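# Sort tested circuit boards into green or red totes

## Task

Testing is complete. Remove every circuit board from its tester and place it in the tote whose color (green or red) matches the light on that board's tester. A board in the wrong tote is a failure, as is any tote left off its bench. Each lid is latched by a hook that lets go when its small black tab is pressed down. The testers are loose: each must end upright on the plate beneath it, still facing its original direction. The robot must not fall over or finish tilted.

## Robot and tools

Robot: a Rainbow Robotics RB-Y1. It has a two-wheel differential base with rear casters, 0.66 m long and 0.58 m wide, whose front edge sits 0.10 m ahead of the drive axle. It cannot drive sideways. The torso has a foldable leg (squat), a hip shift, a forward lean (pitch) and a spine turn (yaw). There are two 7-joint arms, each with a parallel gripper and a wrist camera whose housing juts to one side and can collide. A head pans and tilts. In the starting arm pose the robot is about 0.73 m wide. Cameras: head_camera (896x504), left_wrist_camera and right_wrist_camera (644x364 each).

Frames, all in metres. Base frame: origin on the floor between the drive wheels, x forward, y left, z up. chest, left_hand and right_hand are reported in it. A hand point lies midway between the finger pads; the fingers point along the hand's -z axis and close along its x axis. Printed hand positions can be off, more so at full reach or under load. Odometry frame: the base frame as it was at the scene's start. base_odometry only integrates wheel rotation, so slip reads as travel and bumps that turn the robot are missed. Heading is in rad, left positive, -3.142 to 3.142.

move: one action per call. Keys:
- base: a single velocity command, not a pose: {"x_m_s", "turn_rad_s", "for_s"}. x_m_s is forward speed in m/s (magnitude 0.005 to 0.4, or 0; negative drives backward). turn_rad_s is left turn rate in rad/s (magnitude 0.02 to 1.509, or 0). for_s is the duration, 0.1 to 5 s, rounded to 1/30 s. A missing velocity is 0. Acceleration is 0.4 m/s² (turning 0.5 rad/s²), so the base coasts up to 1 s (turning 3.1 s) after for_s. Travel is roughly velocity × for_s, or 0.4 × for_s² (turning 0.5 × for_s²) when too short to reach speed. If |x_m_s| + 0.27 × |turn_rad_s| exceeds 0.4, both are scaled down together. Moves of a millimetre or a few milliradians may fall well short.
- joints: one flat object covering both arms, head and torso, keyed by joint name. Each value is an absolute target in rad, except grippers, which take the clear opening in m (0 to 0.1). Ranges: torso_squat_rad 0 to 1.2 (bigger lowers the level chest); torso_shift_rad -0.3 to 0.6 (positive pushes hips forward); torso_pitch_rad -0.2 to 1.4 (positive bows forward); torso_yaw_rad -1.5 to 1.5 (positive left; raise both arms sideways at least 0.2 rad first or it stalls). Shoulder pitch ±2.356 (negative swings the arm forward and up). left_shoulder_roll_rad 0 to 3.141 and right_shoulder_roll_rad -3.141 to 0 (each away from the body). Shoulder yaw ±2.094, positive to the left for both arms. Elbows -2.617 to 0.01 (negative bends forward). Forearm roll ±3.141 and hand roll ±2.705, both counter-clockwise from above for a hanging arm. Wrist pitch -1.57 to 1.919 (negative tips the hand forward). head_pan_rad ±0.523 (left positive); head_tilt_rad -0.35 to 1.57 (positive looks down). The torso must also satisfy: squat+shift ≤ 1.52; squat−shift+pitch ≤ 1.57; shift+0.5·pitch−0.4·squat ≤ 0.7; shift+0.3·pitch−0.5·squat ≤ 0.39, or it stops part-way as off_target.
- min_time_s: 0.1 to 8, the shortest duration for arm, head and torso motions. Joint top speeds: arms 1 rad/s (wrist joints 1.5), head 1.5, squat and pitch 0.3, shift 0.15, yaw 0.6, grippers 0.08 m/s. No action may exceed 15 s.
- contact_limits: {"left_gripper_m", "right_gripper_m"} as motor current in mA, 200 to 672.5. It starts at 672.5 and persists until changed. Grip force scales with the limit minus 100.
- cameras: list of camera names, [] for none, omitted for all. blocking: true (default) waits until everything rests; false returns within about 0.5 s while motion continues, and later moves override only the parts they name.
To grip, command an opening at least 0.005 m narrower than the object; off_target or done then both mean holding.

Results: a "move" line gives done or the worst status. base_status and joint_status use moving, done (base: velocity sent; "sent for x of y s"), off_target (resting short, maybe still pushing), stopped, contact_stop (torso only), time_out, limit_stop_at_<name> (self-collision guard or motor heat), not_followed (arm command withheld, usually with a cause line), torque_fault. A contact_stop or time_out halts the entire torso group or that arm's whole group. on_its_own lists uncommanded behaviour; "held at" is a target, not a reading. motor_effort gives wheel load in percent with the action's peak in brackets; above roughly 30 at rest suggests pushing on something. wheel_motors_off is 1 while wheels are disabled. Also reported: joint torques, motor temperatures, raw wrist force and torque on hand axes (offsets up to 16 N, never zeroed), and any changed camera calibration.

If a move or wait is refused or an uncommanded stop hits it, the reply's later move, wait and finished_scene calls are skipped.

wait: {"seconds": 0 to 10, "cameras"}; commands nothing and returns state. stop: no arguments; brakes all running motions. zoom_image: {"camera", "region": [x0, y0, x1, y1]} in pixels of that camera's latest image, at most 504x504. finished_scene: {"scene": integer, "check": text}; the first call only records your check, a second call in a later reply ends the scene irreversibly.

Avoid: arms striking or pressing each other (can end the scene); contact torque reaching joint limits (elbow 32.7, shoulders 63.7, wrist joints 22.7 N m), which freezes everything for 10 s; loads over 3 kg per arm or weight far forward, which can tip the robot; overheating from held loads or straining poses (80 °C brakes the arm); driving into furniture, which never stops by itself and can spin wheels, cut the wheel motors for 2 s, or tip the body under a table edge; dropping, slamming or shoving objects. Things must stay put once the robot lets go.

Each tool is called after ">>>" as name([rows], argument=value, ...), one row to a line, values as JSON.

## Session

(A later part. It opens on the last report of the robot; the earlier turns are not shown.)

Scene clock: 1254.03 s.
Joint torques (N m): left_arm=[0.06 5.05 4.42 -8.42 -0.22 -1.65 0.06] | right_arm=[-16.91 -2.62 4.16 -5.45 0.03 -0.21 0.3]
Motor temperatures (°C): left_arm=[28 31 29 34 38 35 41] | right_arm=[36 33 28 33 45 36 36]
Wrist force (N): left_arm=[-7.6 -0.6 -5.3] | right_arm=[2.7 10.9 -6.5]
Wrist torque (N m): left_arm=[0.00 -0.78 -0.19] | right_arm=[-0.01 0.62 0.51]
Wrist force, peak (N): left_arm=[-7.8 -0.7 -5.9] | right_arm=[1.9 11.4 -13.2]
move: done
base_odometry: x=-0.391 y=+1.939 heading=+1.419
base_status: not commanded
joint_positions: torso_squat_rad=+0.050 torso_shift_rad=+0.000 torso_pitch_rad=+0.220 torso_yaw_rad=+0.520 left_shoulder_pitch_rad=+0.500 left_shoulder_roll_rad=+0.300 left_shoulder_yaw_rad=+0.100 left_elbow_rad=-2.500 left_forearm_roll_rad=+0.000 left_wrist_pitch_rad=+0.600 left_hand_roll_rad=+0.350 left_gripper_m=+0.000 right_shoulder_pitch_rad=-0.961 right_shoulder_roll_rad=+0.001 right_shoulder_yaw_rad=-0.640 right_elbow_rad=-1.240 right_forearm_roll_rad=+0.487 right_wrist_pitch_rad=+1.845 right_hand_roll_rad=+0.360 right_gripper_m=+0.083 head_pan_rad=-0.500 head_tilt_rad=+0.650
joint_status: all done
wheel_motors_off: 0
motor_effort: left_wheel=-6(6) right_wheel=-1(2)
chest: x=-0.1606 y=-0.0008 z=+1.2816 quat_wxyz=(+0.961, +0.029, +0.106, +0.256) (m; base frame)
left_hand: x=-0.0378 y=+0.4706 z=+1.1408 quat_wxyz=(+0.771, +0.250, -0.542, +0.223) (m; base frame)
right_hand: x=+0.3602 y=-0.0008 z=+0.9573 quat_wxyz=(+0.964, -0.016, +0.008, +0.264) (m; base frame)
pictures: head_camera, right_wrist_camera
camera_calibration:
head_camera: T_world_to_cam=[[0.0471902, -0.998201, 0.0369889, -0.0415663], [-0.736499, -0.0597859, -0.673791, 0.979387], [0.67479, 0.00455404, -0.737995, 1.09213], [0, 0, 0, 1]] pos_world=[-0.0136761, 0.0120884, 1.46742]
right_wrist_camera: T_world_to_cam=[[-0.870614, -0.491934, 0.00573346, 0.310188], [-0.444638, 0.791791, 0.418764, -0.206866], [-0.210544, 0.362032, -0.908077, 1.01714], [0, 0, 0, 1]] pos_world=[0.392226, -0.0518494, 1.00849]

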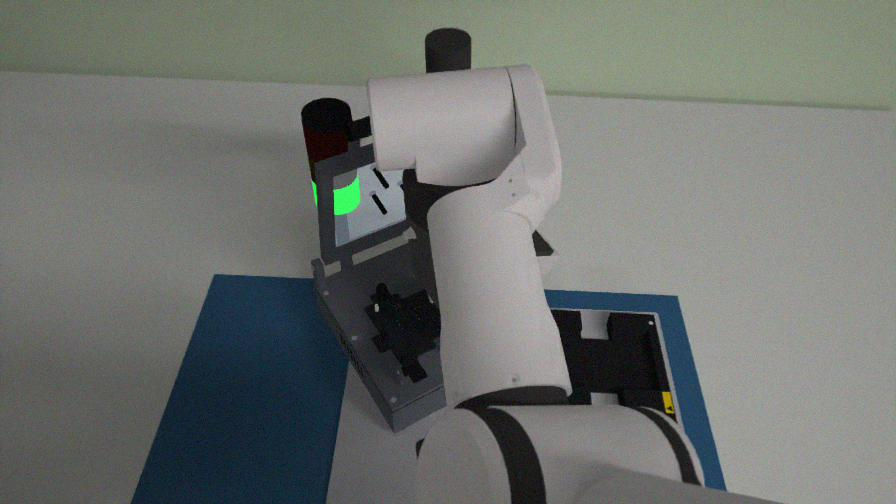

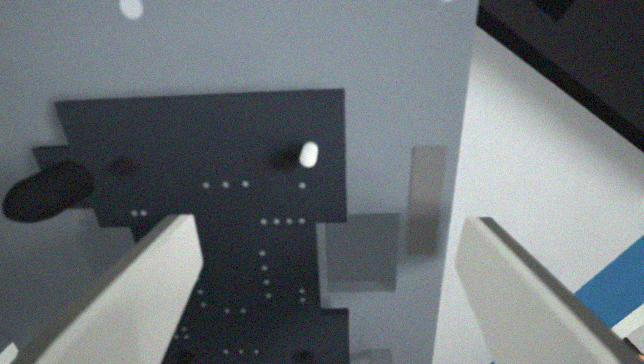

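>>> move(joints={"right_shoulder_pitch_rad":-0.99,"right_elbow_rad":-1.32,"right_wrist_pitch_rad":1.865}, cameras=[])

>>> move(joints={"torso_yaw_rad":0.545}, base={"x_m_s":0.08,"for_s":0.34}, cameras=[])

>>> move(joints={"right_shoulder_pitch_rad":-0.97,"right_elbow_rad":-1.255,"right_wrist_pitch_rad":1.85}, cameras=["right_wrist_camera"])

Scene clock: 1260.10 s.
Joint torques (N m): left_arm=[0.01 5.03 4.37 -8.42 -0.2 -1.71 0.03] | right_arm=[-19.77 -3.49 4.36 -6.91 0.07 -0.19 0.29]
Motor temperatures (°C): left_arm=[28 31 29 34 38 35 41] | right_arm=[36 33 28 33 45 36 36]
Wrist force (N): left_arm=[-7.8 -0.9 -5.5] | right_arm=[2.1 11.0 -13.0]
Wrist torque (N m): left_arm=[0.04 -0.80 -0.18] | right_arm=[-0.08 0.86 0.51]
Wrist force, peak (N): left_arm=[-8.0 -0.7 -5.6] | right_arm=[2.1 11.2 -14.2]
move: done
base_odometry: x=-0.391 y=+1.939 heading=+1.419
base_status: not commanded
joint_positions: torso_squat_rad=+0.050 torso_shift_rad=+0.000 torso_pitch_rad=+0.220 torso_yaw_rad=+0.520 left_shoulder_pitch_rad=+0.500 left_shoulder_roll_rad=+0.300 left_shoulder_yaw_rad=+0.100 left_elbow_rad=-2.500 left_forearm_roll_rad=+0.000 left_wrist_pitch_rad=+0.600 left_hand_roll_rad=+0.350 left_gripper_m=+0.000 right_shoulder_pitch_rad=-0.990 right_shoulder_roll_rad=+0.001 right_shoulder_yaw_rad=-0.640 right_elbow_rad=-1.320 right_forearm_roll_rad=+0.487 right_wrist_pitch_rad=+1.865 right_hand_roll_rad=+0.360 right_gripper_m=+0.083 head_pan_rad=-0.500 head_tilt_rad=+0.650
joint_status: all done
wheel_motors_off: 0
motor_effort: left_wheel=-6(6) right_wheel=+2(3)
chest: x=-0.1606 y=-0.0008 z=+1.2816 quat_wxyz=(+0.961, +0.029, +0.106, +0.256) (m; base frame)
left_hand: x=-0.0377 y=+0.4707 z=+1.1408 quat_wxyz=(+0.771, +0.250, -0.542, +0.223) (m; base frame)
right_hand: x=+0.3770 y=+0.0023 z=+0.9883 quat_wxyz=(+0.968, -0.009, -0.032, +0.250) (m; base frame)
pictures: none
No camera images: "cameras" was empty.

Scene clock: 1261.00 s.
Joint torques (N m): left_arm=[0.06 4.99 4.66 -8.38 -0.24 -1.75 0.01] | right_arm=[-22.93 -3.48 4.59 -7.92 -0.46 -2.25 0.14]
Motor temperatures (°C): left_arm=[28 31 29 34 38 35 41] | right_arm=[36 33 28 33 45 36 36]
Wrist force (N): left_arm=[-7.7 -0.6 -5.8] | right_arm=[-7.6 10.0 -13.1]
Wrist torque (N m): left_arm=[0.02 -0.78 -0.19] | right_arm=[-0.03 0.53 0.51]
Wrist force, peak (N): left_arm=[-7.9 -0.9 -5.7] | right_arm=[-16.2 12.9 -15.3]
move: done
base_odometry: x=-0.387 y=+1.966 heading=+1.418
base_status: done (sent for 0.33 of 0.33 s)
joint_positions: torso_squat_rad=+0.050 torso_shift_rad=+0.000 torso_pitch_rad=+0.220 torso_yaw_rad=+0.545 left_shoulder_pitch_rad=+0.500 left_shoulder_roll_rad=+0.300 left_shoulder_yaw_rad=+0.100 left_elbow_rad=-2.500 left_forearm_roll_rad=+0.000 left_wrist_pitch_rad=+0.600 left_hand_roll_rad=+0.350 left_gripper_m=+0.000 right_shoulder_pitch_rad=-0.990 right_shoulder_roll_rad=+0.001 right_shoulder_yaw_rad=-0.640 right_elbow_rad=-1.320 right_forearm_roll_rad=+0.487 right_wrist_pitch_rad=+1.865 right_hand_roll_rad=+0.360 right_gripper_m=+0.083 head_pan_rad=-0.500 head_tilt_rad=+0.650
joint_status: all done
wheel_motors_off: 0
motor_effort: left_wheel=-4(16) right_wheel=+2(27)
chest: x=-0.1606 y=-0.0008 z=+1.2816 quat_wxyz=(+0.957, +0.030, +0.106, +0.268) (m; base frame)
left_hand: x=-0.0493 y=+0.4742 z=+1.1434 quat_wxyz=(+0.767, +0.259, -0.539, +0.231) (m; base frame)
right_hand: x=+0.3764 y=+0.0168 z=+0.9879 quat_wxyz=(+0.965, -0.006, -0.032, +0.262) (m; base frame)
pictures: none
No camera images: "cameras" was empty.

Scene clock: 1271.27 s.
Joint torques (N m): left_arm=[0.05 5.18 4.41 -8.42 -0.22 -1.65 0.09] | right_arm=[4.71 5.12 -2.25 10.29 -1.09 -1.67 0.29]
Motor temperatures (°C): left_arm=[28 31 29 34 38 35 41] | right_arm=[35 33 28 33 45 36 36]
Wrist force (N): left_arm=[-7.9 -0.9 -5.7] | right_arm=[-30.6 7.8 62.8]
Wrist torque (N m): left_arm=[0.03 -0.80 -0.20] | right_arm=[0.09 -4.94 0.33]
Wrist force, peak (N): left_arm=[-7.6 -1.3 -6.2] | right_arm=[-33.8 -5.2 105.5]
move: torque_fault
TORQUE FAULT: right_elbow_rad reached its load limit. The robot stopped for 10 seconds, dropped its targets and accepts commands again. The stop added 9.1 s to the call.
base_odometry: x=-0.387 y=+1.965 heading=+1.418
base_status: not commanded
joint_positions: torso_squat_rad=+0.050 torso_shift_rad=-0.002 torso_pitch_rad=+0.216 torso_yaw_rad=+0.545 left_shoulder_pitch_rad=+0.500 left_shoulder_roll_rad=+0.300 left_shoulder_yaw_rad=+0.100 left_elbow_rad=-2.500 left_forearm_roll_rad=+0.000 left_wrist_pitch_rad=+0.600 left_hand_roll_rad=+0.350 left_gripper_m=+0.000 right_shoulder_pitch_rad=-0.987 right_shoulder_roll_rad=-0.004 right_shoulder_yaw_rad=-0.637 right_elbow_rad=-1.269 right_forearm_roll_rad=+0.488 right_wrist_pitch_rad=+1.851 right_hand_roll_rad=+0.360 right_gripper_m=+0.083 head_pan_rad=-0.500 head_tilt_rad=+0.650
joint_status: right_shoulder_pitch_rad torque_fault (moved +0.002 of +0.020); right_elbow_rad torque_fault (moved +0.051 of +0.065); the others done
wheel_motors_off: 0
on_its_own: right_elbow_rad is held at -1.265, not at your -1.255, since a torque_fault
motor_effort: left_wheel=-2(14) right_wheel=+15(23)
chest: x=-0.1628 y=-0.0012 z=+1.2818 quat_wxyz=(+0.958, +0.030, +0.104, +0.267) (m; base frame)
left_hand: x=-0.0508 y=+0.4740 z=+1.1443 quat_wxyz=(+0.766, +0.258, -0.541, +0.232) (m; base frame)
right_hand: x=+0.3712 y=+0.0172 z=+0.9785 quat_wxyz=(+0.962, -0.012, -0.019, +0.271) (m; base frame)
pictures: right_wrist_camera
camera_calibration:
right_wrist_camera: T_world_to_cam=[[-0.861496, -0.505566, -0.0471977, 0.377163], [-0.477397, 0.774802, 0.414456, -0.208403], [-0.172966, 0.379584, -0.908844, 1.01865], [0, 0, 0, 1]] pos_world=[0.401625, -0.0345107, 1.02997]

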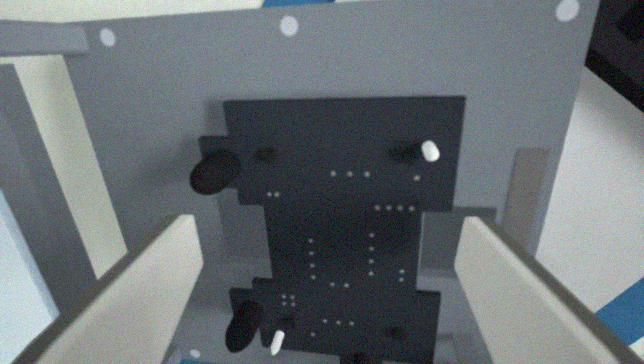

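>>> move(joints={"right_shoulder_pitch_rad":-0.99,"right_elbow_rad":-1.32,"right_wrist_pitch_rad":1.865,"right_gripper_m":0.064,"torso_pitch_rad":0.22,"torso_shift_rad":0}, cameras=["right_wrist_camera"])

Scene clock: 1279.43 s.
Joint torques (N m): left_arm=[0.02 4.99 4.6 -8.3 -0.24 -1.68 0.03] | right_arm=[-18.81 -1.77 2.97 -6.33 -0.25 -0.59 0.27]
Motor temperatures (°C): left_arm=[28 31 29 34 38 35 41] | right_arm=[35 33 28 33 45 36 36]
Wrist force (N): left_arm=[-7.8 -1.0 -5.6] | right_arm=[2.0 11.0 -13.3]
Wrist torque (N m): left_arm=[0.03 -0.80 -0.20] | right_arm=[-0.06 0.82 0.52]
Wrist force, peak (N): left_arm=[-8.1 -0.9 -5.7] | right_arm=[-30.7 7.8 63.2]
move: done
base_odometry: x=-0.387 y=+1.966 heading=+1.418
base_status: not commanded
joint_positions: torso_squat_rad=+0.050 torso_shift_rad=+0.000 torso_pitch_rad=+0.220 torso_yaw_rad=+0.545 left_shoulder_pitch_rad=+0.500 left_shoulder_roll_rad=+0.300 left_shoulder_yaw_rad=+0.100 left_elbow_rad=-2.500 left_forearm_roll_rad=+0.000 left_wrist_pitch_rad=+0.600 left_hand_roll_rad=+0.350 left_gripper_m=+0.000 right_shoulder_pitch_rad=-0.991 right_shoulder_roll_rad=-0.002 right_shoulder_yaw_rad=-0.638 right_elbow_rad=-1.320 right_forearm_roll_rad=+0.487 right_wrist_pitch_rad=+1.865 right_hand_roll_rad=+0.360 right_gripper_m=+0.064 head_pan_rad=-0.500 head_tilt_rad=+0.650
joint_status: all done
wheel_motors_off: 0
motor_effort: left_wheel=-5(7) right_wheel=+5(16)
chest: x=-0.1606 y=-0.0008 z=+1.2816 quat_wxyz=(+0.957, +0.030, +0.105, +0.268) (m; base frame)
left_hand: x=-0.0493 y=+0.4743 z=+1.1434 quat_wxyz=(+0.767, +0.259, -0.539, +0.231) (m; base frame)
right_hand: x=+0.3780 y=+0.0157 z=+0.9892 quat_wxyz=(+0.965, -0.008, -0.034, +0.261) (m; base frame)
pictures: right_wrist_camera
camera_calibration:
right_wrist_camera: T_world_to_cam=[[-0.870093, -0.486567, -0.0786793, 0.416852], [-0.472447, 0.777823, 0.414469, -0.210388], [-0.140468, 0.397799, -0.906656, 1.01542], [0, 0, 0, 1]] pos_world=[0.405938, -0.0374632, 1.04064]

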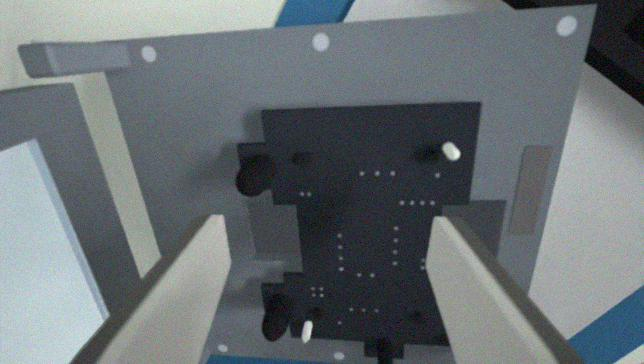

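>>> move(joints={"right_shoulder_pitch_rad":-0.965,"right_elbow_rad":-1.245,"right_wrist_pitch_rad":1.85}, min_time_s=1.5, cameras=["right_wrist_camera"])

Scene clock: 1297.33 s.
Joint torques (N m): left_arm=[0.2 5.35 4.25 -8.35 -0.19 -1.65 0.07] | right_arm=[7.08 4.92 -3.18 10.62 0.01 0.21 0.06]
Motor temperatures (°C): left_arm=[28 31 29 33 38 35 41] | right_arm=[35 33 28 33 45 36 36]
Wrist force (N): left_arm=[-7.7 -0.7 -5.3] | right_arm=[-22.4 9.0 60.1]
Wrist torque (N m): left_arm=[0.00 -0.77 -0.20] | right_arm=[0.19 -5.23 0.43]
Wrist force, peak (N): left_arm=[-8.1 -0.8 -5.8] | right_arm=[-29.2 -3.5 107.4]
move: torque_fault
TORQUE FAULT: right_elbow_rad reached its load limit. The robot stopped for 10 seconds, dropped its targets and accepts commands again. The stop added 9.1 s to the call.
base_odometry: x=-0.387 y=+1.965 heading=+1.418
base_status: not commanded
joint_positions: torso_squat_rad=+0.050 torso_shift_rad=-0.002 torso_pitch_rad=+0.216 torso_yaw_rad=+0.545 left_shoulder_pitch_rad=+0.500 left_shoulder_roll_rad=+0.300 left_shoulder_yaw_rad=+0.100 left_elbow_rad=-2.500 left_forearm_roll_rad=+0.000 left_wrist_pitch_rad=+0.600 left_hand_roll_rad=+0.350 left_gripper_m=+0.000 right_shoulder_pitch_rad=-0.989 right_shoulder_roll_rad=-0.008 right_shoulder_yaw_rad=-0.635 right_elbow_rad=-1.265 right_forearm_roll_rad=+0.488 right_wrist_pitch_rad=+1.853 right_hand_roll_rad=+0.360 right_gripper_m=+0.064 head_pan_rad=-0.500 head_tilt_rad=+0.650
joint_status: right_shoulder_pitch_rad torque_fault (moved +0.002 of +0.026); right_elbow_rad torque_fault (moved +0.055 of +0.075); the others done
wheel_motors_off: 0
on_its_own: right_shoulder_pitch_rad is held at -0.982, not at your -0.965, since a torque_fault; right_elbow_rad is held at -1.261, not at your -1.245, since a torque_fault
motor_effort: left_wheel=-1(16) right_wheel=+12(24)
chest: x=-0.1627 y=-0.0011 z=+1.2818 quat_wxyz=(+0.958, +0.030, +0.104, +0.267) (m; base frame)
left_hand: x=-0.0508 y=+0.4740 z=+1.1442 quat_wxyz=(+0.766, +0.258, -0.541, +0.232) (m; base frame)
right_hand: x=+0.3720 y=+0.0164 z=+0.9789 quat_wxyz=(+0.962, -0.013, -0.018, +0.272) (m; base frame)
pictures: right_wrist_camera
camera_calibration:
right_wrist_camera: T_world_to_cam=[[-0.861046, -0.506518, -0.0451564, 0.375315], [-0.47799, 0.775835, 0.411831, -0.204807], [-0.173566, 0.37619, -0.910141, 1.021], [0, 0, 0, 1]] pos_world=[0.402479, -0.0350891, 1.03055]

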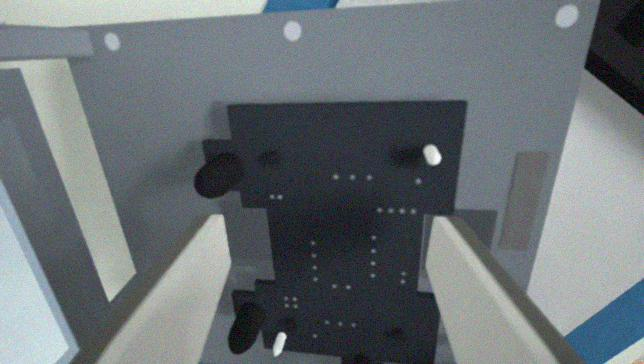

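>>> move(joints={"right_shoulder_pitch_rad":-0.99,"right_elbow_rad":-1.29,"right_shoulder_yaw_rad":-0.64,"right_shoulder_roll_rad":0,"right_wrist_pitch_rad":1.865,"torso_pitch_rad":0.22,"torso_shift_rad":0,"torso_yaw_rad":0.525}, base={"x_m_s":-0.05,"for_s":0.15}, cameras=["right_wrist_camera"])

Scene clock: 1310.30 s.
Joint torques (N m): left_arm=[0.29 5.06 4.46 -8.38 -0.19 -1.68 0.06] | right_arm=[-18.49 -1.82 2.76 -6.11 -0.1 -0.19 -0.01]
Motor temperatures (°C): left_arm=[28 31 29 33 38 35 41] | right_arm=[35 33 28 34 45 36 36]
Wrist force (N): left_arm=[-7.4 -0.5 -5.7] | right_arm=[1.9 9.3 -11.7]
Wrist torque (N m): left_arm=[-0.01 -0.75 -0.18] | right_arm=[-0.03 0.76 0.40]
Wrist force, peak (N): left_arm=[-8.2 -0.7 -6.0] | right_arm=[-22.6 9.3 60.6]
move: done
base_odometry: x=-0.389 y=+1.957 heading=+1.418
base_status: done (sent for 0.17 of 0.17 s)
joint_positions: torso_squat_rad=+0.050 torso_shift_rad=+0.000 torso_pitch_rad=+0.220 torso_yaw_rad=+0.525 left_shoulder_pitch_rad=+0.500 left_shoulder_roll_rad=+0.300 left_shoulder_yaw_rad=+0.100 left_elbow_rad=-2.500 left_forearm_roll_rad=+0.000 left_wrist_pitch_rad=+0.600 left_hand_roll_rad=+0.350 left_gripper_m=+0.000 right_shoulder_pitch_rad=-0.991 right_shoulder_roll_rad=+0.000 right_shoulder_yaw_rad=-0.640 right_elbow_rad=-1.290 right_forearm_roll_rad=+0.488 right_wrist_pitch_rad=+1.865 right_hand_roll_rad=+0.360 right_gripper_m=+0.064 head_pan_rad=-0.500 head_tilt_rad=+0.650
joint_status: all done
wheel_motors_off: 0
motor_effort: left_wheel=-2(19) right_wheel=+3(18)
chest: x=-0.1606 y=-0.0008 z=+1.2816 quat_wxyz=(+0.960, +0.029, +0.106, +0.258) (m; base frame)
left_hand: x=-0.0400 y=+0.4714 z=+1.1413 quat_wxyz=(+0.770, +0.252, -0.541, +0.225) (m; base frame)
right_hand: x=+0.3727 y=+0.0063 z=+0.9817 quat_wxyz=(+0.966, -0.010, -0.019, +0.258) (m; base frame)
pictures: right_wrist_camera
camera_calibration:
right_wrist_camera: T_world_to_cam=[[-0.875019, -0.481572, -0.0492851, 0.379956], [-0.45605, 0.785911, 0.417568, -0.211694], [-0.162355, 0.387856, -0.907308, 1.02052], [0, 0, 0, 1]] pos_world=[0.401612, -0.046466, 1.03305]

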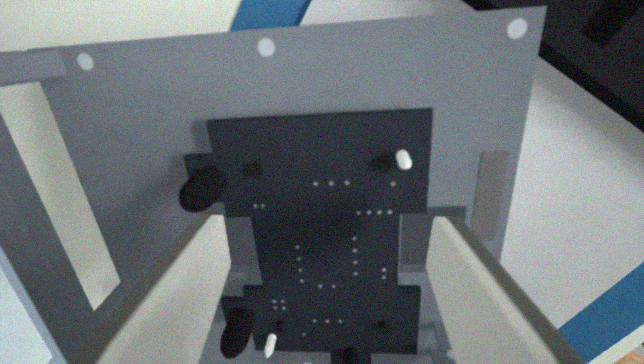

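>>> move(joints={"right_shoulder_pitch_rad":-0.985,"right_elbow_rad":-1.255,"right_wrist_pitch_rad":1.86}, base={"x_m_s":0.05,"for_s":0.17}, min_time_s=1, cameras=["right_wrist_camera"])

Scene clock: 1316.87 s.
Joint torques (N m): left_arm=[0.21 5.17 4.54 -8.31 -0.23 -1.6 0.03] | right_arm=[-18.61 -2.15 3.59 -6.4 -0.1 -0.51 0.07]
Motor temperatures (°C): left_arm=[28 31 29 33 38 35 41] | right_arm=[35 33 28 33 45 36 36]
Wrist force (N): left_arm=[-7.7 -0.8 -5.6] | right_arm=[2.4 10.9 -12.9]
Wrist torque (N m): left_arm=[0.03 -0.78 -0.18] | right_arm=[-0.08 0.87 0.53]
Wrist force, peak (N): left_arm=[-7.7 -1.1 -6.1] | right_arm=[2.4 11.2 -13.4]
move: done
base_odometry: x=-0.387 y=+1.966 heading=+1.418
base_status: done (sent for 0.17 of 0.17 s)
joint_positions: torso_squat_rad=+0.050 torso_shift_rad=+0.000 torso_pitch_rad=+0.220 torso_yaw_rad=+0.525 left_shoulder_pitch_rad=+0.500 left_shoulder_roll_rad=+0.300 left_shoulder_yaw_rad=+0.100 left_elbow_rad=-2.500 left_forearm_roll_rad=+0.000 left_wrist_pitch_rad=+0.600 left_hand_roll_rad=+0.350 left_gripper_m=+0.000 right_shoulder_pitch_rad=-0.986 right_shoulder_roll_rad=+0.000 right_shoulder_yaw_rad=-0.640 right_elbow_rad=-1.255 right_forearm_roll_rad=+0.488 right_wrist_pitch_rad=+1.860 right_hand_roll_rad=+0.360 right_gripper_m=+0.064 head_pan_rad=-0.500 head_tilt_rad=+0.650
joint_status: all done
wheel_motors_off: 0
motor_effort: left_wheel=-1(17) right_wheel=+3(25)
chest: x=-0.1605 y=-0.0008 z=+1.2816 quat_wxyz=(+0.960, +0.029, +0.106, +0.258) (m; base frame)
left_hand: x=-0.0400 y=+0.4714 z=+1.1413 quat_wxyz=(+0.770, +0.252, -0.541, +0.225) (m; base frame)
right_hand: x=+0.3664 y=+0.0070 z=+0.9714 quat_wxyz=(+0.964, -0.012, -0.003, +0.265) (m; base frame)
pictures: right_wrist_camera
camera_calibration:
right_wrist_camera: T_world_to_cam=[[-0.869221, -0.494108, -0.0176528, 0.341538], [-0.45459, 0.784641, 0.421528, -0.215201], [-0.19443, 0.374426, -0.906643, 1.02098], [0, 0, 0, 1]] pos_world=[0.397552, -0.0446687, 1.0224]

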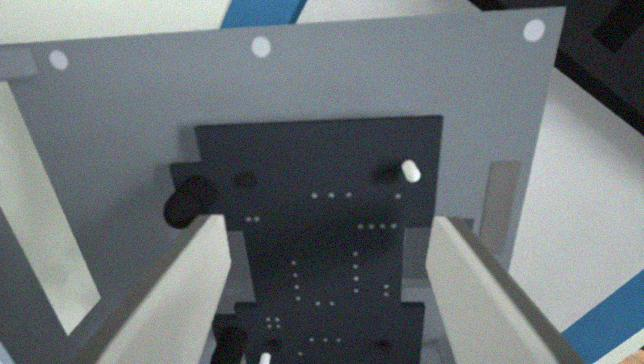

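>>> move(joints={"right_shoulder_pitch_rad":-0.978,"right_elbow_rad":-1.22,"right_wrist_pitch_rad":1.852}, base={"x_m_s":0.05,"for_s":0.13}, min_time_s=1, cameras=["right_wrist_camera"])

Scene clock: 1324.70 s.
Joint torques (N m): left_arm=[-0.1 4.86 4.53 -8.29 -0.2 -1.65 0.06] | right_arm=[-10.84 -1.49 3.47 -0.68 -0.08 -0.21 0.06]
Motor temperatures (°C): left_arm=[28 31 29 33 38 35 41] | right_arm=[35 33 28 33 45 36 36]
Wrist force (N): left_arm=[-7.7 -0.5 -5.4] | right_arm=[-1.2 13.0 -12.7]
Wrist torque (N m): left_arm=[-0.01 -0.77 -0.21] | right_arm=[-0.03 0.92 0.57]
Wrist force, peak (N): left_arm=[-8.0 -0.8 -5.6] | right_arm=[-35.9 24.2 16.5]
move: done
base_odometry: x=-0.386 y=+1.972 heading=+1.418
base_status: done (sent for 0.13 of 0.13 s)
joint_positions: torso_squat_rad=+0.050 torso_shift_rad=+0.000 torso_pitch_rad=+0.219 torso_yaw_rad=+0.525 left_shoulder_pitch_rad=+0.500 left_shoulder_roll_rad=+0.300 left_shoulder_yaw_rad=+0.100 left_elbow_rad=-2.500 left_forearm_roll_rad=+0.000 left_wrist_pitch_rad=+0.600 left_hand_roll_rad=+0.350 left_gripper_m=+0.000 right_shoulder_pitch_rad=-0.981 right_shoulder_roll_rad=+0.000 right_shoulder_yaw_rad=-0.640 right_elbow_rad=-1.222 right_forearm_roll_rad=+0.488 right_wrist_pitch_rad=+1.852 right_hand_roll_rad=+0.360 right_gripper_m=+0.064 head_pan_rad=-0.500 head_tilt_rad=+0.650
joint_status: all done
wheel_motors_off: 0
motor_effort: left_wheel=+1(18) right_wheel=+6(23)
chest: x=-0.1611 y=-0.0009 z=+1.2817 quat_wxyz=(+0.960, +0.029, +0.105, +0.258) (m; base frame)
left_hand: x=-0.0404 y=+0.4714 z=+1.1415 quat_wxyz=(+0.770, +0.252, -0.542, +0.225) (m; base frame)
right_hand: x=+0.3606 y=+0.0075 z=+0.9621 quat_wxyz=(+0.962, -0.014, +0.010, +0.272) (m; base frame)
pictures: right_wrist_camera
camera_calibration:
right_wrist_camera: T_world_to_cam=[[-0.862739, -0.505577, 0.0085631, 0.309104], [-0.454816, 0.783297, 0.423779, -0.21636], [-0.22096, 0.361716, -0.905725, 1.02008], [0, 0, 0, 1]] pos_world=[0.393668, -0.0432288, 1.01295]

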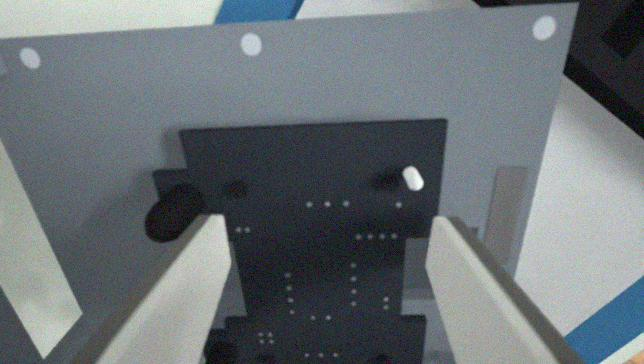

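>>> move(joints={"right_gripper_m":0.045,"right_elbow_rad":-1.228}, cameras=["right_wrist_camera"])

Scene clock: 1330.17 s.
Joint torques (N m): left_arm=[0.16 5.13 4.52 -8.34 -0.21 -1.67 0.01] | right_arm=[-15.82 -1.79 3.48 -4.86 -0.08 -0.06 0.05]
Motor temperatures (°C): left_arm=[28 31 29 33 38 34 41] | right_arm=[35 33 28 33 45 36 36]
Wrist force (N): left_arm=[-7.6 -0.8 -5.6] | right_arm=[2.9 10.9 -13.1]
Wrist torque (N m): left_arm=[0.02 -0.77 -0.19] | right_arm=[-0.06 0.92 0.51]
Wrist force, peak (N): left_arm=[-7.9 -0.9 -5.7] | right_arm=[-0.8 13.1 -13.1]
move: done
base_odometry: x=-0.386 y=+1.972 heading=+1.418
base_status: not commanded
joint_positions: torso_squat_rad=+0.050 torso_shift_rad=+0.000 torso_pitch_rad=+0.219 torso_yaw_rad=+0.525 left_shoulder_pitch_rad=+0.500 left_shoulder_roll_rad=+0.300 left_shoulder_yaw_rad=+0.100 left_elbow_rad=-2.500 left_forearm_roll_rad=+0.000 left_wrist_pitch_rad=+0.600 left_hand_roll_rad=+0.350 left_gripper_m=+0.000 right_shoulder_pitch_rad=-0.979 right_shoulder_roll_rad=+0.000 right_shoulder_yaw_rad=-0.640 right_elbow_rad=-1.229 right_forearm_roll_rad=+0.488 right_wrist_pitch_rad=+1.852 right_hand_roll_rad=+0.360 right_gripper_m=+0.045 head_pan_rad=-0.500 head_tilt_rad=+0.650
joint_status: all done
wheel_motors_off: 0
motor_effort: left_wheel=+0(2) right_wheel=+3(8)
chest: x=-0.1608 y=-0.0008 z=+1.2816 quat_wxyz=(+0.960, +0.029, +0.106, +0.258) (m; base frame)
left_hand: x=-0.0401 y=+0.4714 z=+1.1414 quat_wxyz=(+0.770, +0.252, -0.541, +0.225) (m; base frame)
right_hand: x=+0.3617 y=+0.0068 z=+0.9629 quat_wxyz=(+0.963, -0.014, +0.007, +0.270) (m; base frame)
pictures: right_wrist_camera
camera_calibration:
right_wrist_camera: T_world_to_cam=[[-0.864367, -0.502845, 0.0040048, 0.314684], [-0.454226, 0.784161, 0.422812, -0.214951], [-0.215749, 0.363646, -0.906209, 1.01981], [0, 0, 0, 1]] pos_world=[0.394389, -0.0440549, 1.01378]

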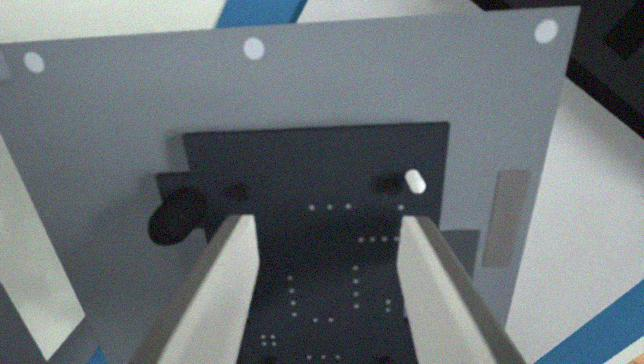

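>>> move(joints={"right_gripper_m":0.09,"right_elbow_rad":-1.224}, cameras=["right_wrist_camera"])

Scene clock: 1337.63 s.
Joint torques (N m): left_arm=[0.32 5.29 4.26 -8.32 -0.28 -1.67 0.13] | right_arm=[-18.62 -14.79 3.41 -8.87 4.68 -4.93 -0.99]
Motor temperatures (°C): left_arm=[28 31 29 33 38 34 41] | right_arm=[35 33 28 33 45 36 36]
Wrist force (N): left_arm=[-7.6 -0.7 -5.7] | right_arm=[-7.9 35.7 -10.7]
Wrist torque (N m): left_arm=[0.01 -0.76 -0.19] | right_arm=[0.51 0.98 1.73]
Wrist force, peak (N): left_arm=[-8.2 -1.0 -5.7] | right_arm=[-29.6 33.7 -9.2]
move: done
base_odometry: x=-0.386 y=+1.972 heading=+1.418
base_status: not commanded
joint_positions: torso_squat_rad=+0.050 torso_shift_rad=-0.001 torso_pitch_rad=+0.219 torso_yaw_rad=+0.525 left_shoulder_pitch_rad=+0.500 left_shoulder_roll_rad=+0.300 left_shoulder_yaw_rad=+0.100 left_elbow_rad=-2.500 left_forearm_roll_rad=+0.000 left_wrist_pitch_rad=+0.600 left_hand_roll_rad=+0.350 left_gripper_m=+0.000 right_shoulder_pitch_rad=-0.979 right_shoulder_roll_rad=+0.003 right_shoulder_yaw_rad=-0.640 right_elbow_rad=-1.224 right_forearm_roll_rad=+0.486 right_wrist_pitch_rad=+1.853 right_hand_roll_rad=+0.360 right_gripper_m=+0.090 head_pan_rad=-0.500 head_tilt_rad=+0.650
joint_status: all done
wheel_motors_off: 0
motor_effort: left_wheel=+4(6) right_wheel=+7(8)
chest: x=-0.1613 y=-0.0008 z=+1.2817 quat_wxyz=(+0.960, +0.029, +0.105, +0.258) (m; base frame)
left_hand: x=-0.0407 y=+0.4715 z=+1.1415 quat_wxyz=(+0.770, +0.252, -0.542, +0.225) (m; base frame)
right_hand: x=+0.3589 y=+0.0087 z=+0.9615 quat_wxyz=(+0.962, -0.013, +0.011, +0.272) (m; base frame)
pictures: right_wrist_camera
camera_calibration:
right_wrist_camera: T_world_to_cam=[[-0.861817, -0.507122, 0.009968, 0.306606], [-0.454985, 0.781601, 0.426718, -0.220606], [-0.224189, 0.363217, -0.90433, 1.01846], [0, 0, 0, 1]] pos_world=[0.392195, -0.0420118, 1.01211]

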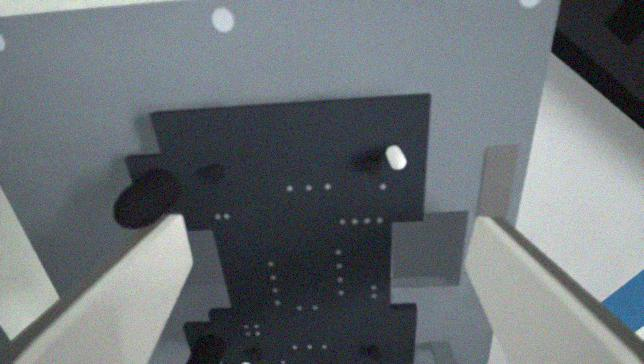

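>>> move(joints={"right_gripper_m":0.075}, cameras=[])

>>> move(base={"x_m_s":-0.05,"for_s":0.8}, cameras=["right_wrist_camera","head_camera"])

Scene clock: 1344.40 s.
Joint torques (N m): left_arm=[0.32 5.16 4.39 -8.26 -0.23 -1.64 0.01] | right_arm=[-17.6 -6.15 2.95 -6.56 0.59 -0.68 -0.46]
Motor temperatures (°C): left_arm=[28 31 29 33 38 34 41] | right_arm=[35 34 28 33 45 36 36]
Wrist force (N): left_arm=[-7.6 -0.9 -5.6] | right_arm=[1.0 12.5 -12.9]
Wrist torque (N m): left_arm=[0.04 -0.78 -0.19] | right_arm=[-0.02 0.92 0.54]
Wrist force, peak (N): left_arm=[-7.9 -0.9 -5.9] | right_arm=[-7.7 36.2 -10.6]
move: done
base_odometry: x=-0.386 y=+1.972 heading=+1.418
base_status: not commanded
joint_positions: torso_squat_rad=+0.050 torso_shift_rad=+0.000 torso_pitch_rad=+0.219 torso_yaw_rad=+0.525 left_shoulder_pitch_rad=+0.500 left_shoulder_roll_rad=+0.300 left_shoulder_yaw_rad=+0.100 left_elbow_rad=-2.500 left_forearm_roll_rad=+0.000 left_wrist_pitch_rad=+0.600 left_hand_roll_rad=+0.350 left_gripper_m=+0.000 right_shoulder_pitch_rad=-0.979 right_shoulder_roll_rad=+0.001 right_shoulder_yaw_rad=-0.640 right_elbow_rad=-1.224 right_forearm_roll_rad=+0.487 right_wrist_pitch_rad=+1.852 right_hand_roll_rad=+0.360 right_gripper_m=+0.075 head_pan_rad=-0.500 head_tilt_rad=+0.650
joint_status: all done
wheel_motors_off: 0
motor_effort: left_wheel=+3(5) right_wheel=+6(8)
chest: x=-0.1609 y=-0.0008 z=+1.2816 quat_wxyz=(+0.960, +0.029, +0.106, +0.258) (m; base frame)
left_hand: x=-0.0403 y=+0.4714 z=+1.1414 quat_wxyz=(+0.770, +0.252, -0.541, +0.225) (m; base frame)
right_hand: x=+0.3603 y=+0.0076 z=+0.9616 quat_wxyz=(+0.962, -0.014, +0.010, +0.271) (m; base frame)
pictures: none
No camera images: "cameras" was empty.

Scene clock: 1345.90 s.
Joint torques (N m): left_arm=[0.09 5.13 4.47 -8.35 -0.14 -1.6 0.07] | right_arm=[-19.25 -3.36 2.8 -6.63 0.31 -0.02 -0.4]
Motor temperatures (°C): left_arm=[28 31 29 33 38 34 41] | right_arm=[35 34 28 33 45 36 36]
Wrist force (N): left_arm=[-7.6 -1.0 -5.3] | right_arm=[3.0 11.2 -13.3]
Wrist torque (N m): left_arm=[0.05 -0.77 -0.18] | right_arm=[-0.09 0.94 0.52]
Wrist force, peak (N): left_arm=[-7.7 -0.9 -6.2] | right_arm=[2.5 11.4 -13.4]
move: done
base_odometry: x=-0.393 y=+1.933 heading=+1.418
base_status: done (sent for 0.8 of 0.8 s)
joint_positions: torso_squat_rad=+0.050 torso_shift_rad=+0.000 torso_pitch_rad=+0.220 torso_yaw_rad=+0.525 left_shoulder_pitch_rad=+0.500 left_shoulder_roll_rad=+0.300 left_shoulder_yaw_rad=+0.100 left_elbow_rad=-2.500 left_forearm_roll_rad=+0.000 left_wrist_pitch_rad=+0.600 left_hand_roll_rad=+0.350 left_gripper_m=+0.000 right_shoulder_pitch_rad=-0.979 right_shoulder_roll_rad=+0.000 right_shoulder_yaw_rad=-0.640 right_elbow_rad=-1.224 right_forearm_roll_rad=+0.487 right_wrist_pitch_rad=+1.852 right_hand_roll_rad=+0.360 right_gripper_m=+0.075 head_pan_rad=-0.500 head_tilt_rad=+0.650
joint_status: not commanded
wheel_motors_off: 0
motor_effort: left_wheel=+4(21) right_wheel=-4(20)
chest: x=-0.1605 y=-0.0008 z=+1.2816 quat_wxyz=(+0.960, +0.029, +0.106, +0.258) (m; base frame)
left_hand: x=-0.0400 y=+0.4714 z=+1.1413 quat_wxyz=(+0.770, +0.252, -0.541, +0.225) (m; base frame)
right_hand: x=+0.3606 y=+0.0071 z=+0.9612 quat_wxyz=(+0.962, -0.014, +0.010, +0.271) (m; base frame)
pictures: head_camera, right_wrist_camera
camera_calibration:
head_camera: T_world_to_cam=[[0.0520927, -0.997996, 0.0359239, -0.0393867], [-0.736248, -0.0626844, -0.673802, 0.979479], [0.674704, 0.00865129, -0.738038, 1.09213], [0, 0, 0, 1]] pos_world=[-0.0136705, 0.012642, 1.46742]
right_wrist_camera: T_world_to_cam=[[-0.863171, -0.504828, 0.00918196, 0.30849], [-0.453864, 0.783743, 0.423974, -0.216223], [-0.22123, 0.361794, -0.905628, 1.0194], [0, 0, 0, 1]] pos_world=[0.393666, -0.0436154, 1.01204]

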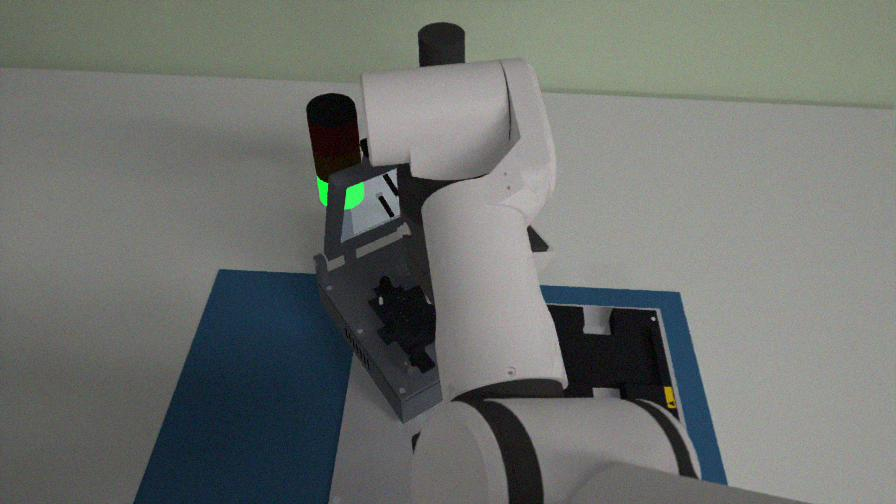

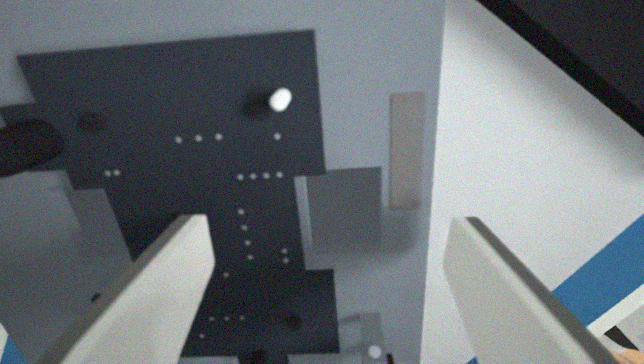

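>>> move(joints={"right_shoulder_pitch_rad":-1.1,"right_elbow_rad":-1.5,"right_wrist_pitch_rad":1.9,"right_gripper_m":0.08}, cameras=[])

>>> move(joints={"right_shoulder_pitch_rad":-1.42,"right_elbow_rad":-1.5,"right_wrist_pitch_rad":1.915})

Scene clock: 1391.83 s.
Joint torques (N m): left_arm=[-0.04 5.09 4.57 -8.16 -0.21 -1.66 0.07] | right_arm=[-22.03 -3.29 5.09 -6.88 -0.52 -1.03 -0.2]
Motor temperatures (°C): left_arm=[28 31 29 33 38 34 41] | right_arm=[36 33 28 33 45 36 36]
Wrist force (N): left_arm=[-7.7 -0.8 -5.5] | right_arm=[0.6 10.8 -12.8]
Wrist torque (N m): left_arm=[0.03 -0.76 -0.19] | right_arm=[-0.06 0.77 0.50]
Wrist force, peak (N): left_arm=[-8.3 -0.8 -5.8] | right_arm=[-28.1 8.0 -15.4]
move: done
base_odometry: x=-0.393 y=+1.933 heading=+1.418
base_status: not commanded
joint_positions: torso_squat_rad=+0.050 torso_shift_rad=+0.000 torso_pitch_rad=+0.220 torso_yaw_rad=+0.525 left_shoulder_pitch_rad=+0.500 left_shoulder_roll_rad=+0.300 left_shoulder_yaw_rad=+0.100 left_elbow_rad=-2.500 left_forearm_roll_rad=+0.000 left_wrist_pitch_rad=+0.600 left_hand_roll_rad=+0.350 left_gripper_m=+0.000 right_shoulder_pitch_rad=-1.100 right_shoulder_roll_rad=+0.000 right_shoulder_yaw_rad=-0.640 right_elbow_rad=-1.500 right_forearm_roll_rad=+0.488 right_wrist_pitch_rad=+1.900 right_hand_roll_rad=+0.360 right_gripper_m=+0.080 head_pan_rad=-0.500 head_tilt_rad=+0.650
joint_status: all done
wheel_motors_off: 0
motor_effort: left_wheel=+6(6) right_wheel=-5(9)
chest: x=-0.1606 y=-0.0008 z=+1.2816 quat_wxyz=(+0.960, +0.029, +0.106, +0.258) (m; base frame)
left_hand: x=-0.0400 y=+0.4714 z=+1.1413 quat_wxyz=(+0.770, +0.252, -0.541, +0.225) (m; base frame)
right_hand: x=+0.4151 y=+0.0179 z=+1.0820 quat_wxyz=(+0.964, +0.019, -0.145, +0.222) (m; base frame)
pictures: none
No camera images: "cameras" was empty.

Scene clock: 1393.40 s.
Joint torques (N m): left_arm=[0.23 5.29 4.66 -8.39 -0.2 -1.71 0.01] | right_arm=[-21.76 -4.11 5.48 -5.05 -0.67 -1.51 -0.11]
Motor temperatures (°C): left_arm=[28 31 29 33 38 34 41] | right_arm=[36 33 28 33 45 36 36]
Wrist force (N): left_arm=[-7.5 -0.9 -5.5] | right_arm=[-1.3 10.5 -11.9]
Wrist torque (N m): left_arm=[0.03 -0.77 -0.19] | right_arm=[-0.03 0.65 0.49]
Wrist force, peak (N): left_arm=[-8.3 -0.7 -6.1] | right_arm=[-80.0 -7.1 -34.1]
move: done
base_odometry: x=-0.393 y=+1.933 heading=+1.418
base_status: not commanded
joint_positions: torso_squat_rad=+0.050 torso_shift_rad=+0.000 torso_pitch_rad=+0.220 torso_yaw_rad=+0.525 left_shoulder_pitch_rad=+0.500 left_shoulder_roll_rad=+0.300 left_shoulder_yaw_rad=+0.100 left_elbow_rad=-2.500 left_forearm_roll_rad=+0.000 left_wrist_pitch_rad=+0.600 left_hand_roll_rad=+0.350 left_gripper_m=+0.000 right_shoulder_pitch_rad=-1.420 right_shoulder_roll_rad=+0.000 right_shoulder_yaw_rad=-0.640 right_elbow_rad=-1.500 right_forearm_roll_rad=+0.488 right_wrist_pitch_rad=+1.915 right_hand_roll_rad=+0.360 right_gripper_m=+0.080 head_pan_rad=-0.500 head_tilt_rad=+0.650
joint_status: all done
wheel_motors_off: 0
motor_effort: left_wheel=+3(8) right_wheel=-3(28)
chest: x=-0.1606 y=-0.0008 z=+1.2816 quat_wxyz=(+0.960, +0.029, +0.106, +0.258) (m; base frame)
left_hand: x=-0.0400 y=+0.4714 z=+1.1413 quat_wxyz=(+0.770, +0.252, -0.541, +0.225) (m; base frame)
right_hand: x=+0.4393 y=+0.0819 z=+1.2439 quat_wxyz=(+0.925, +0.078, -0.279, +0.246) (m; base frame)
pictures: head_camera, left_wrist_camera, right_wrist_camera
camera_calibration:
head_camera: T_world_to_cam=[[0.0520308, -0.997998, 0.0359621, -0.0394371], [-0.736198, -0.0626638, -0.673859, 0.979525], [0.674763, 0.0085862, -0.737984, 1.09211], [0, 0, 0, 1]] pos_world=[-0.0137364, 0.0126456, 1.46744]
left_wrist_camera: T_world_to_cam=[[0.312043, 0.0938259, 0.945424, -1.1121], [0.194523, -0.98034, 0.0330873, 0.466424], [0.929941, 0.173582, -0.32416, 0.394389], [0, 0, 0, 1]] pos_world=[-0.110467, 0.493138, 1.16382]
right_wrist_camera: T_world_to_cam=[[-0.725276, -0.388372, -0.568455, 1.06002], [-0.65065, 0.656534, 0.381599, -0.209395], [0.225007, 0.64663, -0.728863, 0.826528], [0, 0, 0, 1]] pos_world=[0.446592, 0.0147003, 1.28491]

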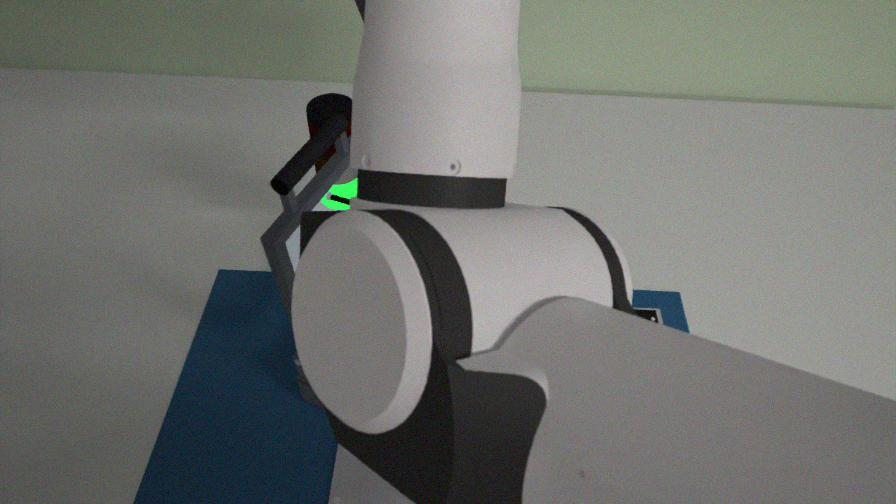

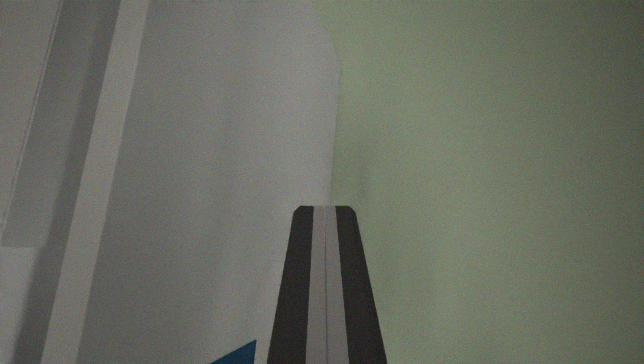

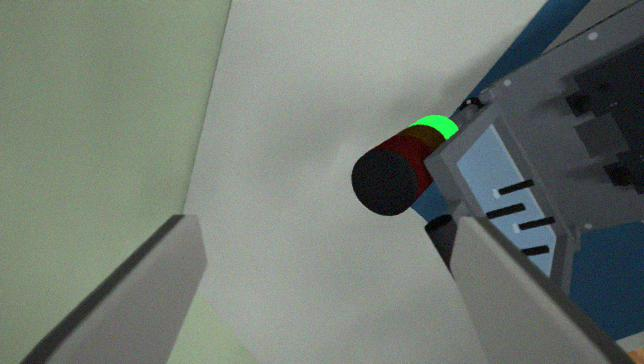

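>>> move(base={"x_m_s":-0.2,"for_s":0.9}, cameras=[])

>>> move(joints={"torso_yaw_rad":0,"torso_pitch_rad":0.3,"head_pan_rad":0,"head_tilt_rad":0.6,"right_gripper_m":0,"right_shoulder_pitch_rad":0.3,"right_shoulder_yaw_rad":-0.2,"right_elbow_rad":-2.3,"right_forearm_roll_rad":0,"right_wrist_pitch_rad":0.6,"right_hand_roll_rad":-0.35}, cameras=["head_camera"])

Scene clock: 1399.40 s.
Joint torques (N m): left_arm=[-0.16 5.41 4.33 -8.44 -0.22 -1.67 0.02] | right_arm=[-22.12 -3.82 5.38 -5.04 -0.65 -1.28 -0.11]
Motor temperatures (°C): left_arm=[28 31 29 33 38 34 41] | right_arm=[36 33 28 33 45 36 36]
Wrist force (N): left_arm=[-7.6 -0.8 -5.9] | right_arm=[-1.1 10.6 -12.0]
Wrist torque (N m): left_arm=[0.03 -0.77 -0.19] | right_arm=[-0.05 0.67 0.48]
Wrist force, peak (N): left_arm=[-8.0 -0.7 -5.7] | right_arm=[-1.2 11.2 -12.3]
move: done
base_odometry: x=-0.420 y=+1.755 heading=+1.418
base_status: done (sent for 0.9 of 0.9 s)
joint_positions: torso_squat_rad=+0.050 torso_shift_rad=+0.000 torso_pitch_rad=+0.220 torso_yaw_rad=+0.525 left_shoulder_pitch_rad=+0.500 left_shoulder_roll_rad=+0.300 left_shoulder_yaw_rad=+0.100 left_elbow_rad=-2.500 left_forearm_roll_rad=+0.000 left_wrist_pitch_rad=+0.600 left_hand_roll_rad=+0.350 left_gripper_m=+0.000 right_shoulder_pitch_rad=-1.420 right_shoulder_roll_rad=+0.000 right_shoulder_yaw_rad=-0.640 right_elbow_rad=-1.500 right_forearm_roll_rad=+0.488 right_wrist_pitch_rad=+1.915 right_hand_roll_rad=+0.360 right_gripper_m=+0.080 head_pan_rad=-0.500 head_tilt_rad=+0.650
joint_status: not commanded
wheel_motors_off: 0
motor_effort: left_wheel=-3(17) right_wheel=+5(31)
chest: x=-0.1606 y=-0.0008 z=+1.2816 quat_wxyz=(+0.960, +0.029, +0.106, +0.258) (m; base frame)
left_hand: x=-0.0401 y=+0.4714 z=+1.1413 quat_wxyz=(+0.770, +0.252, -0.541, +0.225) (m; base frame)
right_hand: x=+0.4393 y=+0.0819 z=+1.2439 quat_wxyz=(+0.925, +0.078, -0.279, +0.246) (m; base frame)
pictures: none
No camera images: "cameras" was empty.

Scene clock: 1401.80 s.
Joint torques (N m): left_arm=[1.31 4.2 3.7 -8.8 -0.19 -1.68 0.02] | right_arm=[-0.99 -2.45 -1.64 -9.37 0.3 -1.6 0.27]
Motor temperatures (°C): left_arm=[28 31 29 33 38 34 41] | right_arm=[36 33 28 33 45 36 36]
Wrist force (N): left_arm=[-7.1 -0.5 -6.3] | right_arm=[-3.5 9.6 -9.2]
Wrist torque (N m): left_arm=[0.02 -0.70 -0.19] | right_arm=[-0.02 0.53 0.47]
Wrist force, peak (N): left_arm=[-7.6 -0.7 -6.5] | right_arm=[-1.1 11.1 -12.3]
move: done
base_odometry: x=-0.420 y=+1.755 heading=+1.418
base_status: not commanded
joint_positions: torso_squat_rad=+0.050 torso_shift_rad=+0.000 torso_pitch_rad=+0.300 torso_yaw_rad=+0.000 left_shoulder_pitch_rad=+0.500 left_shoulder_roll_rad=+0.300 left_shoulder_yaw_rad=+0.100 left_elbow_rad=-2.500 left_forearm_roll_rad=+0.000 left_wrist_pitch_rad=+0.600 left_hand_roll_rad=+0.350 left_gripper_m=+0.000 right_shoulder_pitch_rad=+0.300 right_shoulder_roll_rad=+0.000 right_shoulder_yaw_rad=-0.200 right_elbow_rad=-2.300 right_forearm_roll_rad=+0.000 right_wrist_pitch_rad=+0.600 right_hand_roll_rad=-0.350 right_gripper_m=+0.000 head_pan_rad=+0.000 head_tilt_rad=+0.600
joint_status: all done
wheel_motors_off: 0
motor_effort: left_wheel=-5(7) right_wheel=+6(6)
chest: x=-0.1366 y=-0.0008 z=+1.2752 quat_wxyz=(+0.989, +0.000, +0.149, +0.000) (m; base frame)
left_hand: x=+0.1792 y=+0.3336 z=+1.0616 quat_wxyz=(+0.837, +0.065, -0.540, +0.050) (m; base frame)
right_hand: x=+0.2077 y=-0.3591 z=+1.0201 quat_wxyz=(+0.814, -0.040, -0.539, -0.214) (m; base frame)
pictures: head_camera
camera_calibration:
head_camera: T_world_to_cam=[[0.0288792, -0.998757, 0.0406191, -0.0602226], [-0.757485, -0.0483811, -0.651058, 0.966541], [0.652214, -0.0119663, -0.75794, 1.08231], [0, 0, 0, 1]] pos_world=[0.0279797, -0.000434174, 1.45205]

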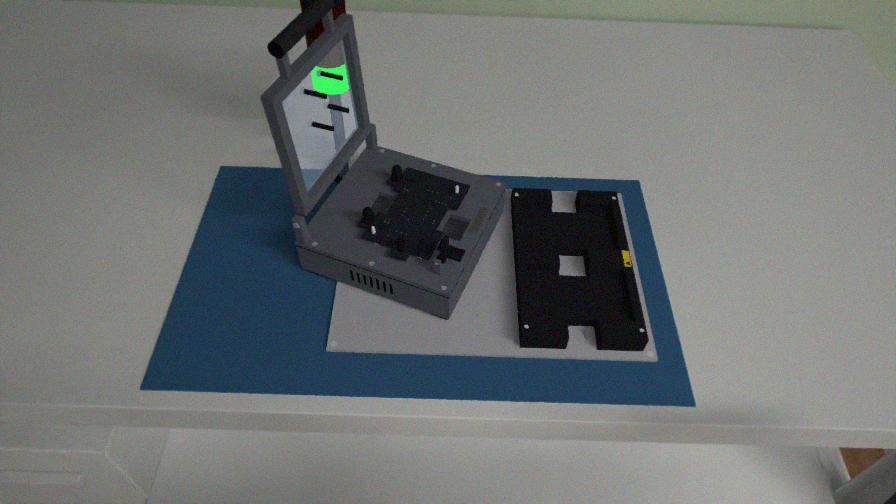

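>>> zoom_image(camera="head_camera", region=[290, 130, 530, 330])

Scaled by 2.100 from the camera's 896x504 image, which has a finer 1280x720 frame.

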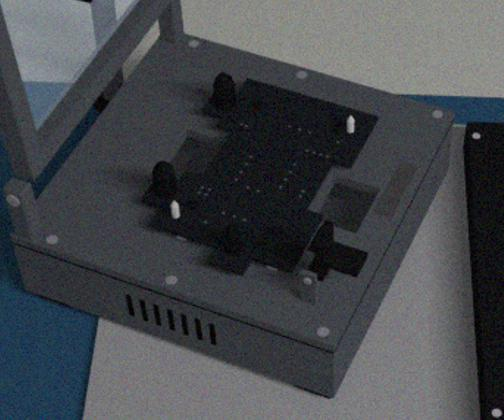

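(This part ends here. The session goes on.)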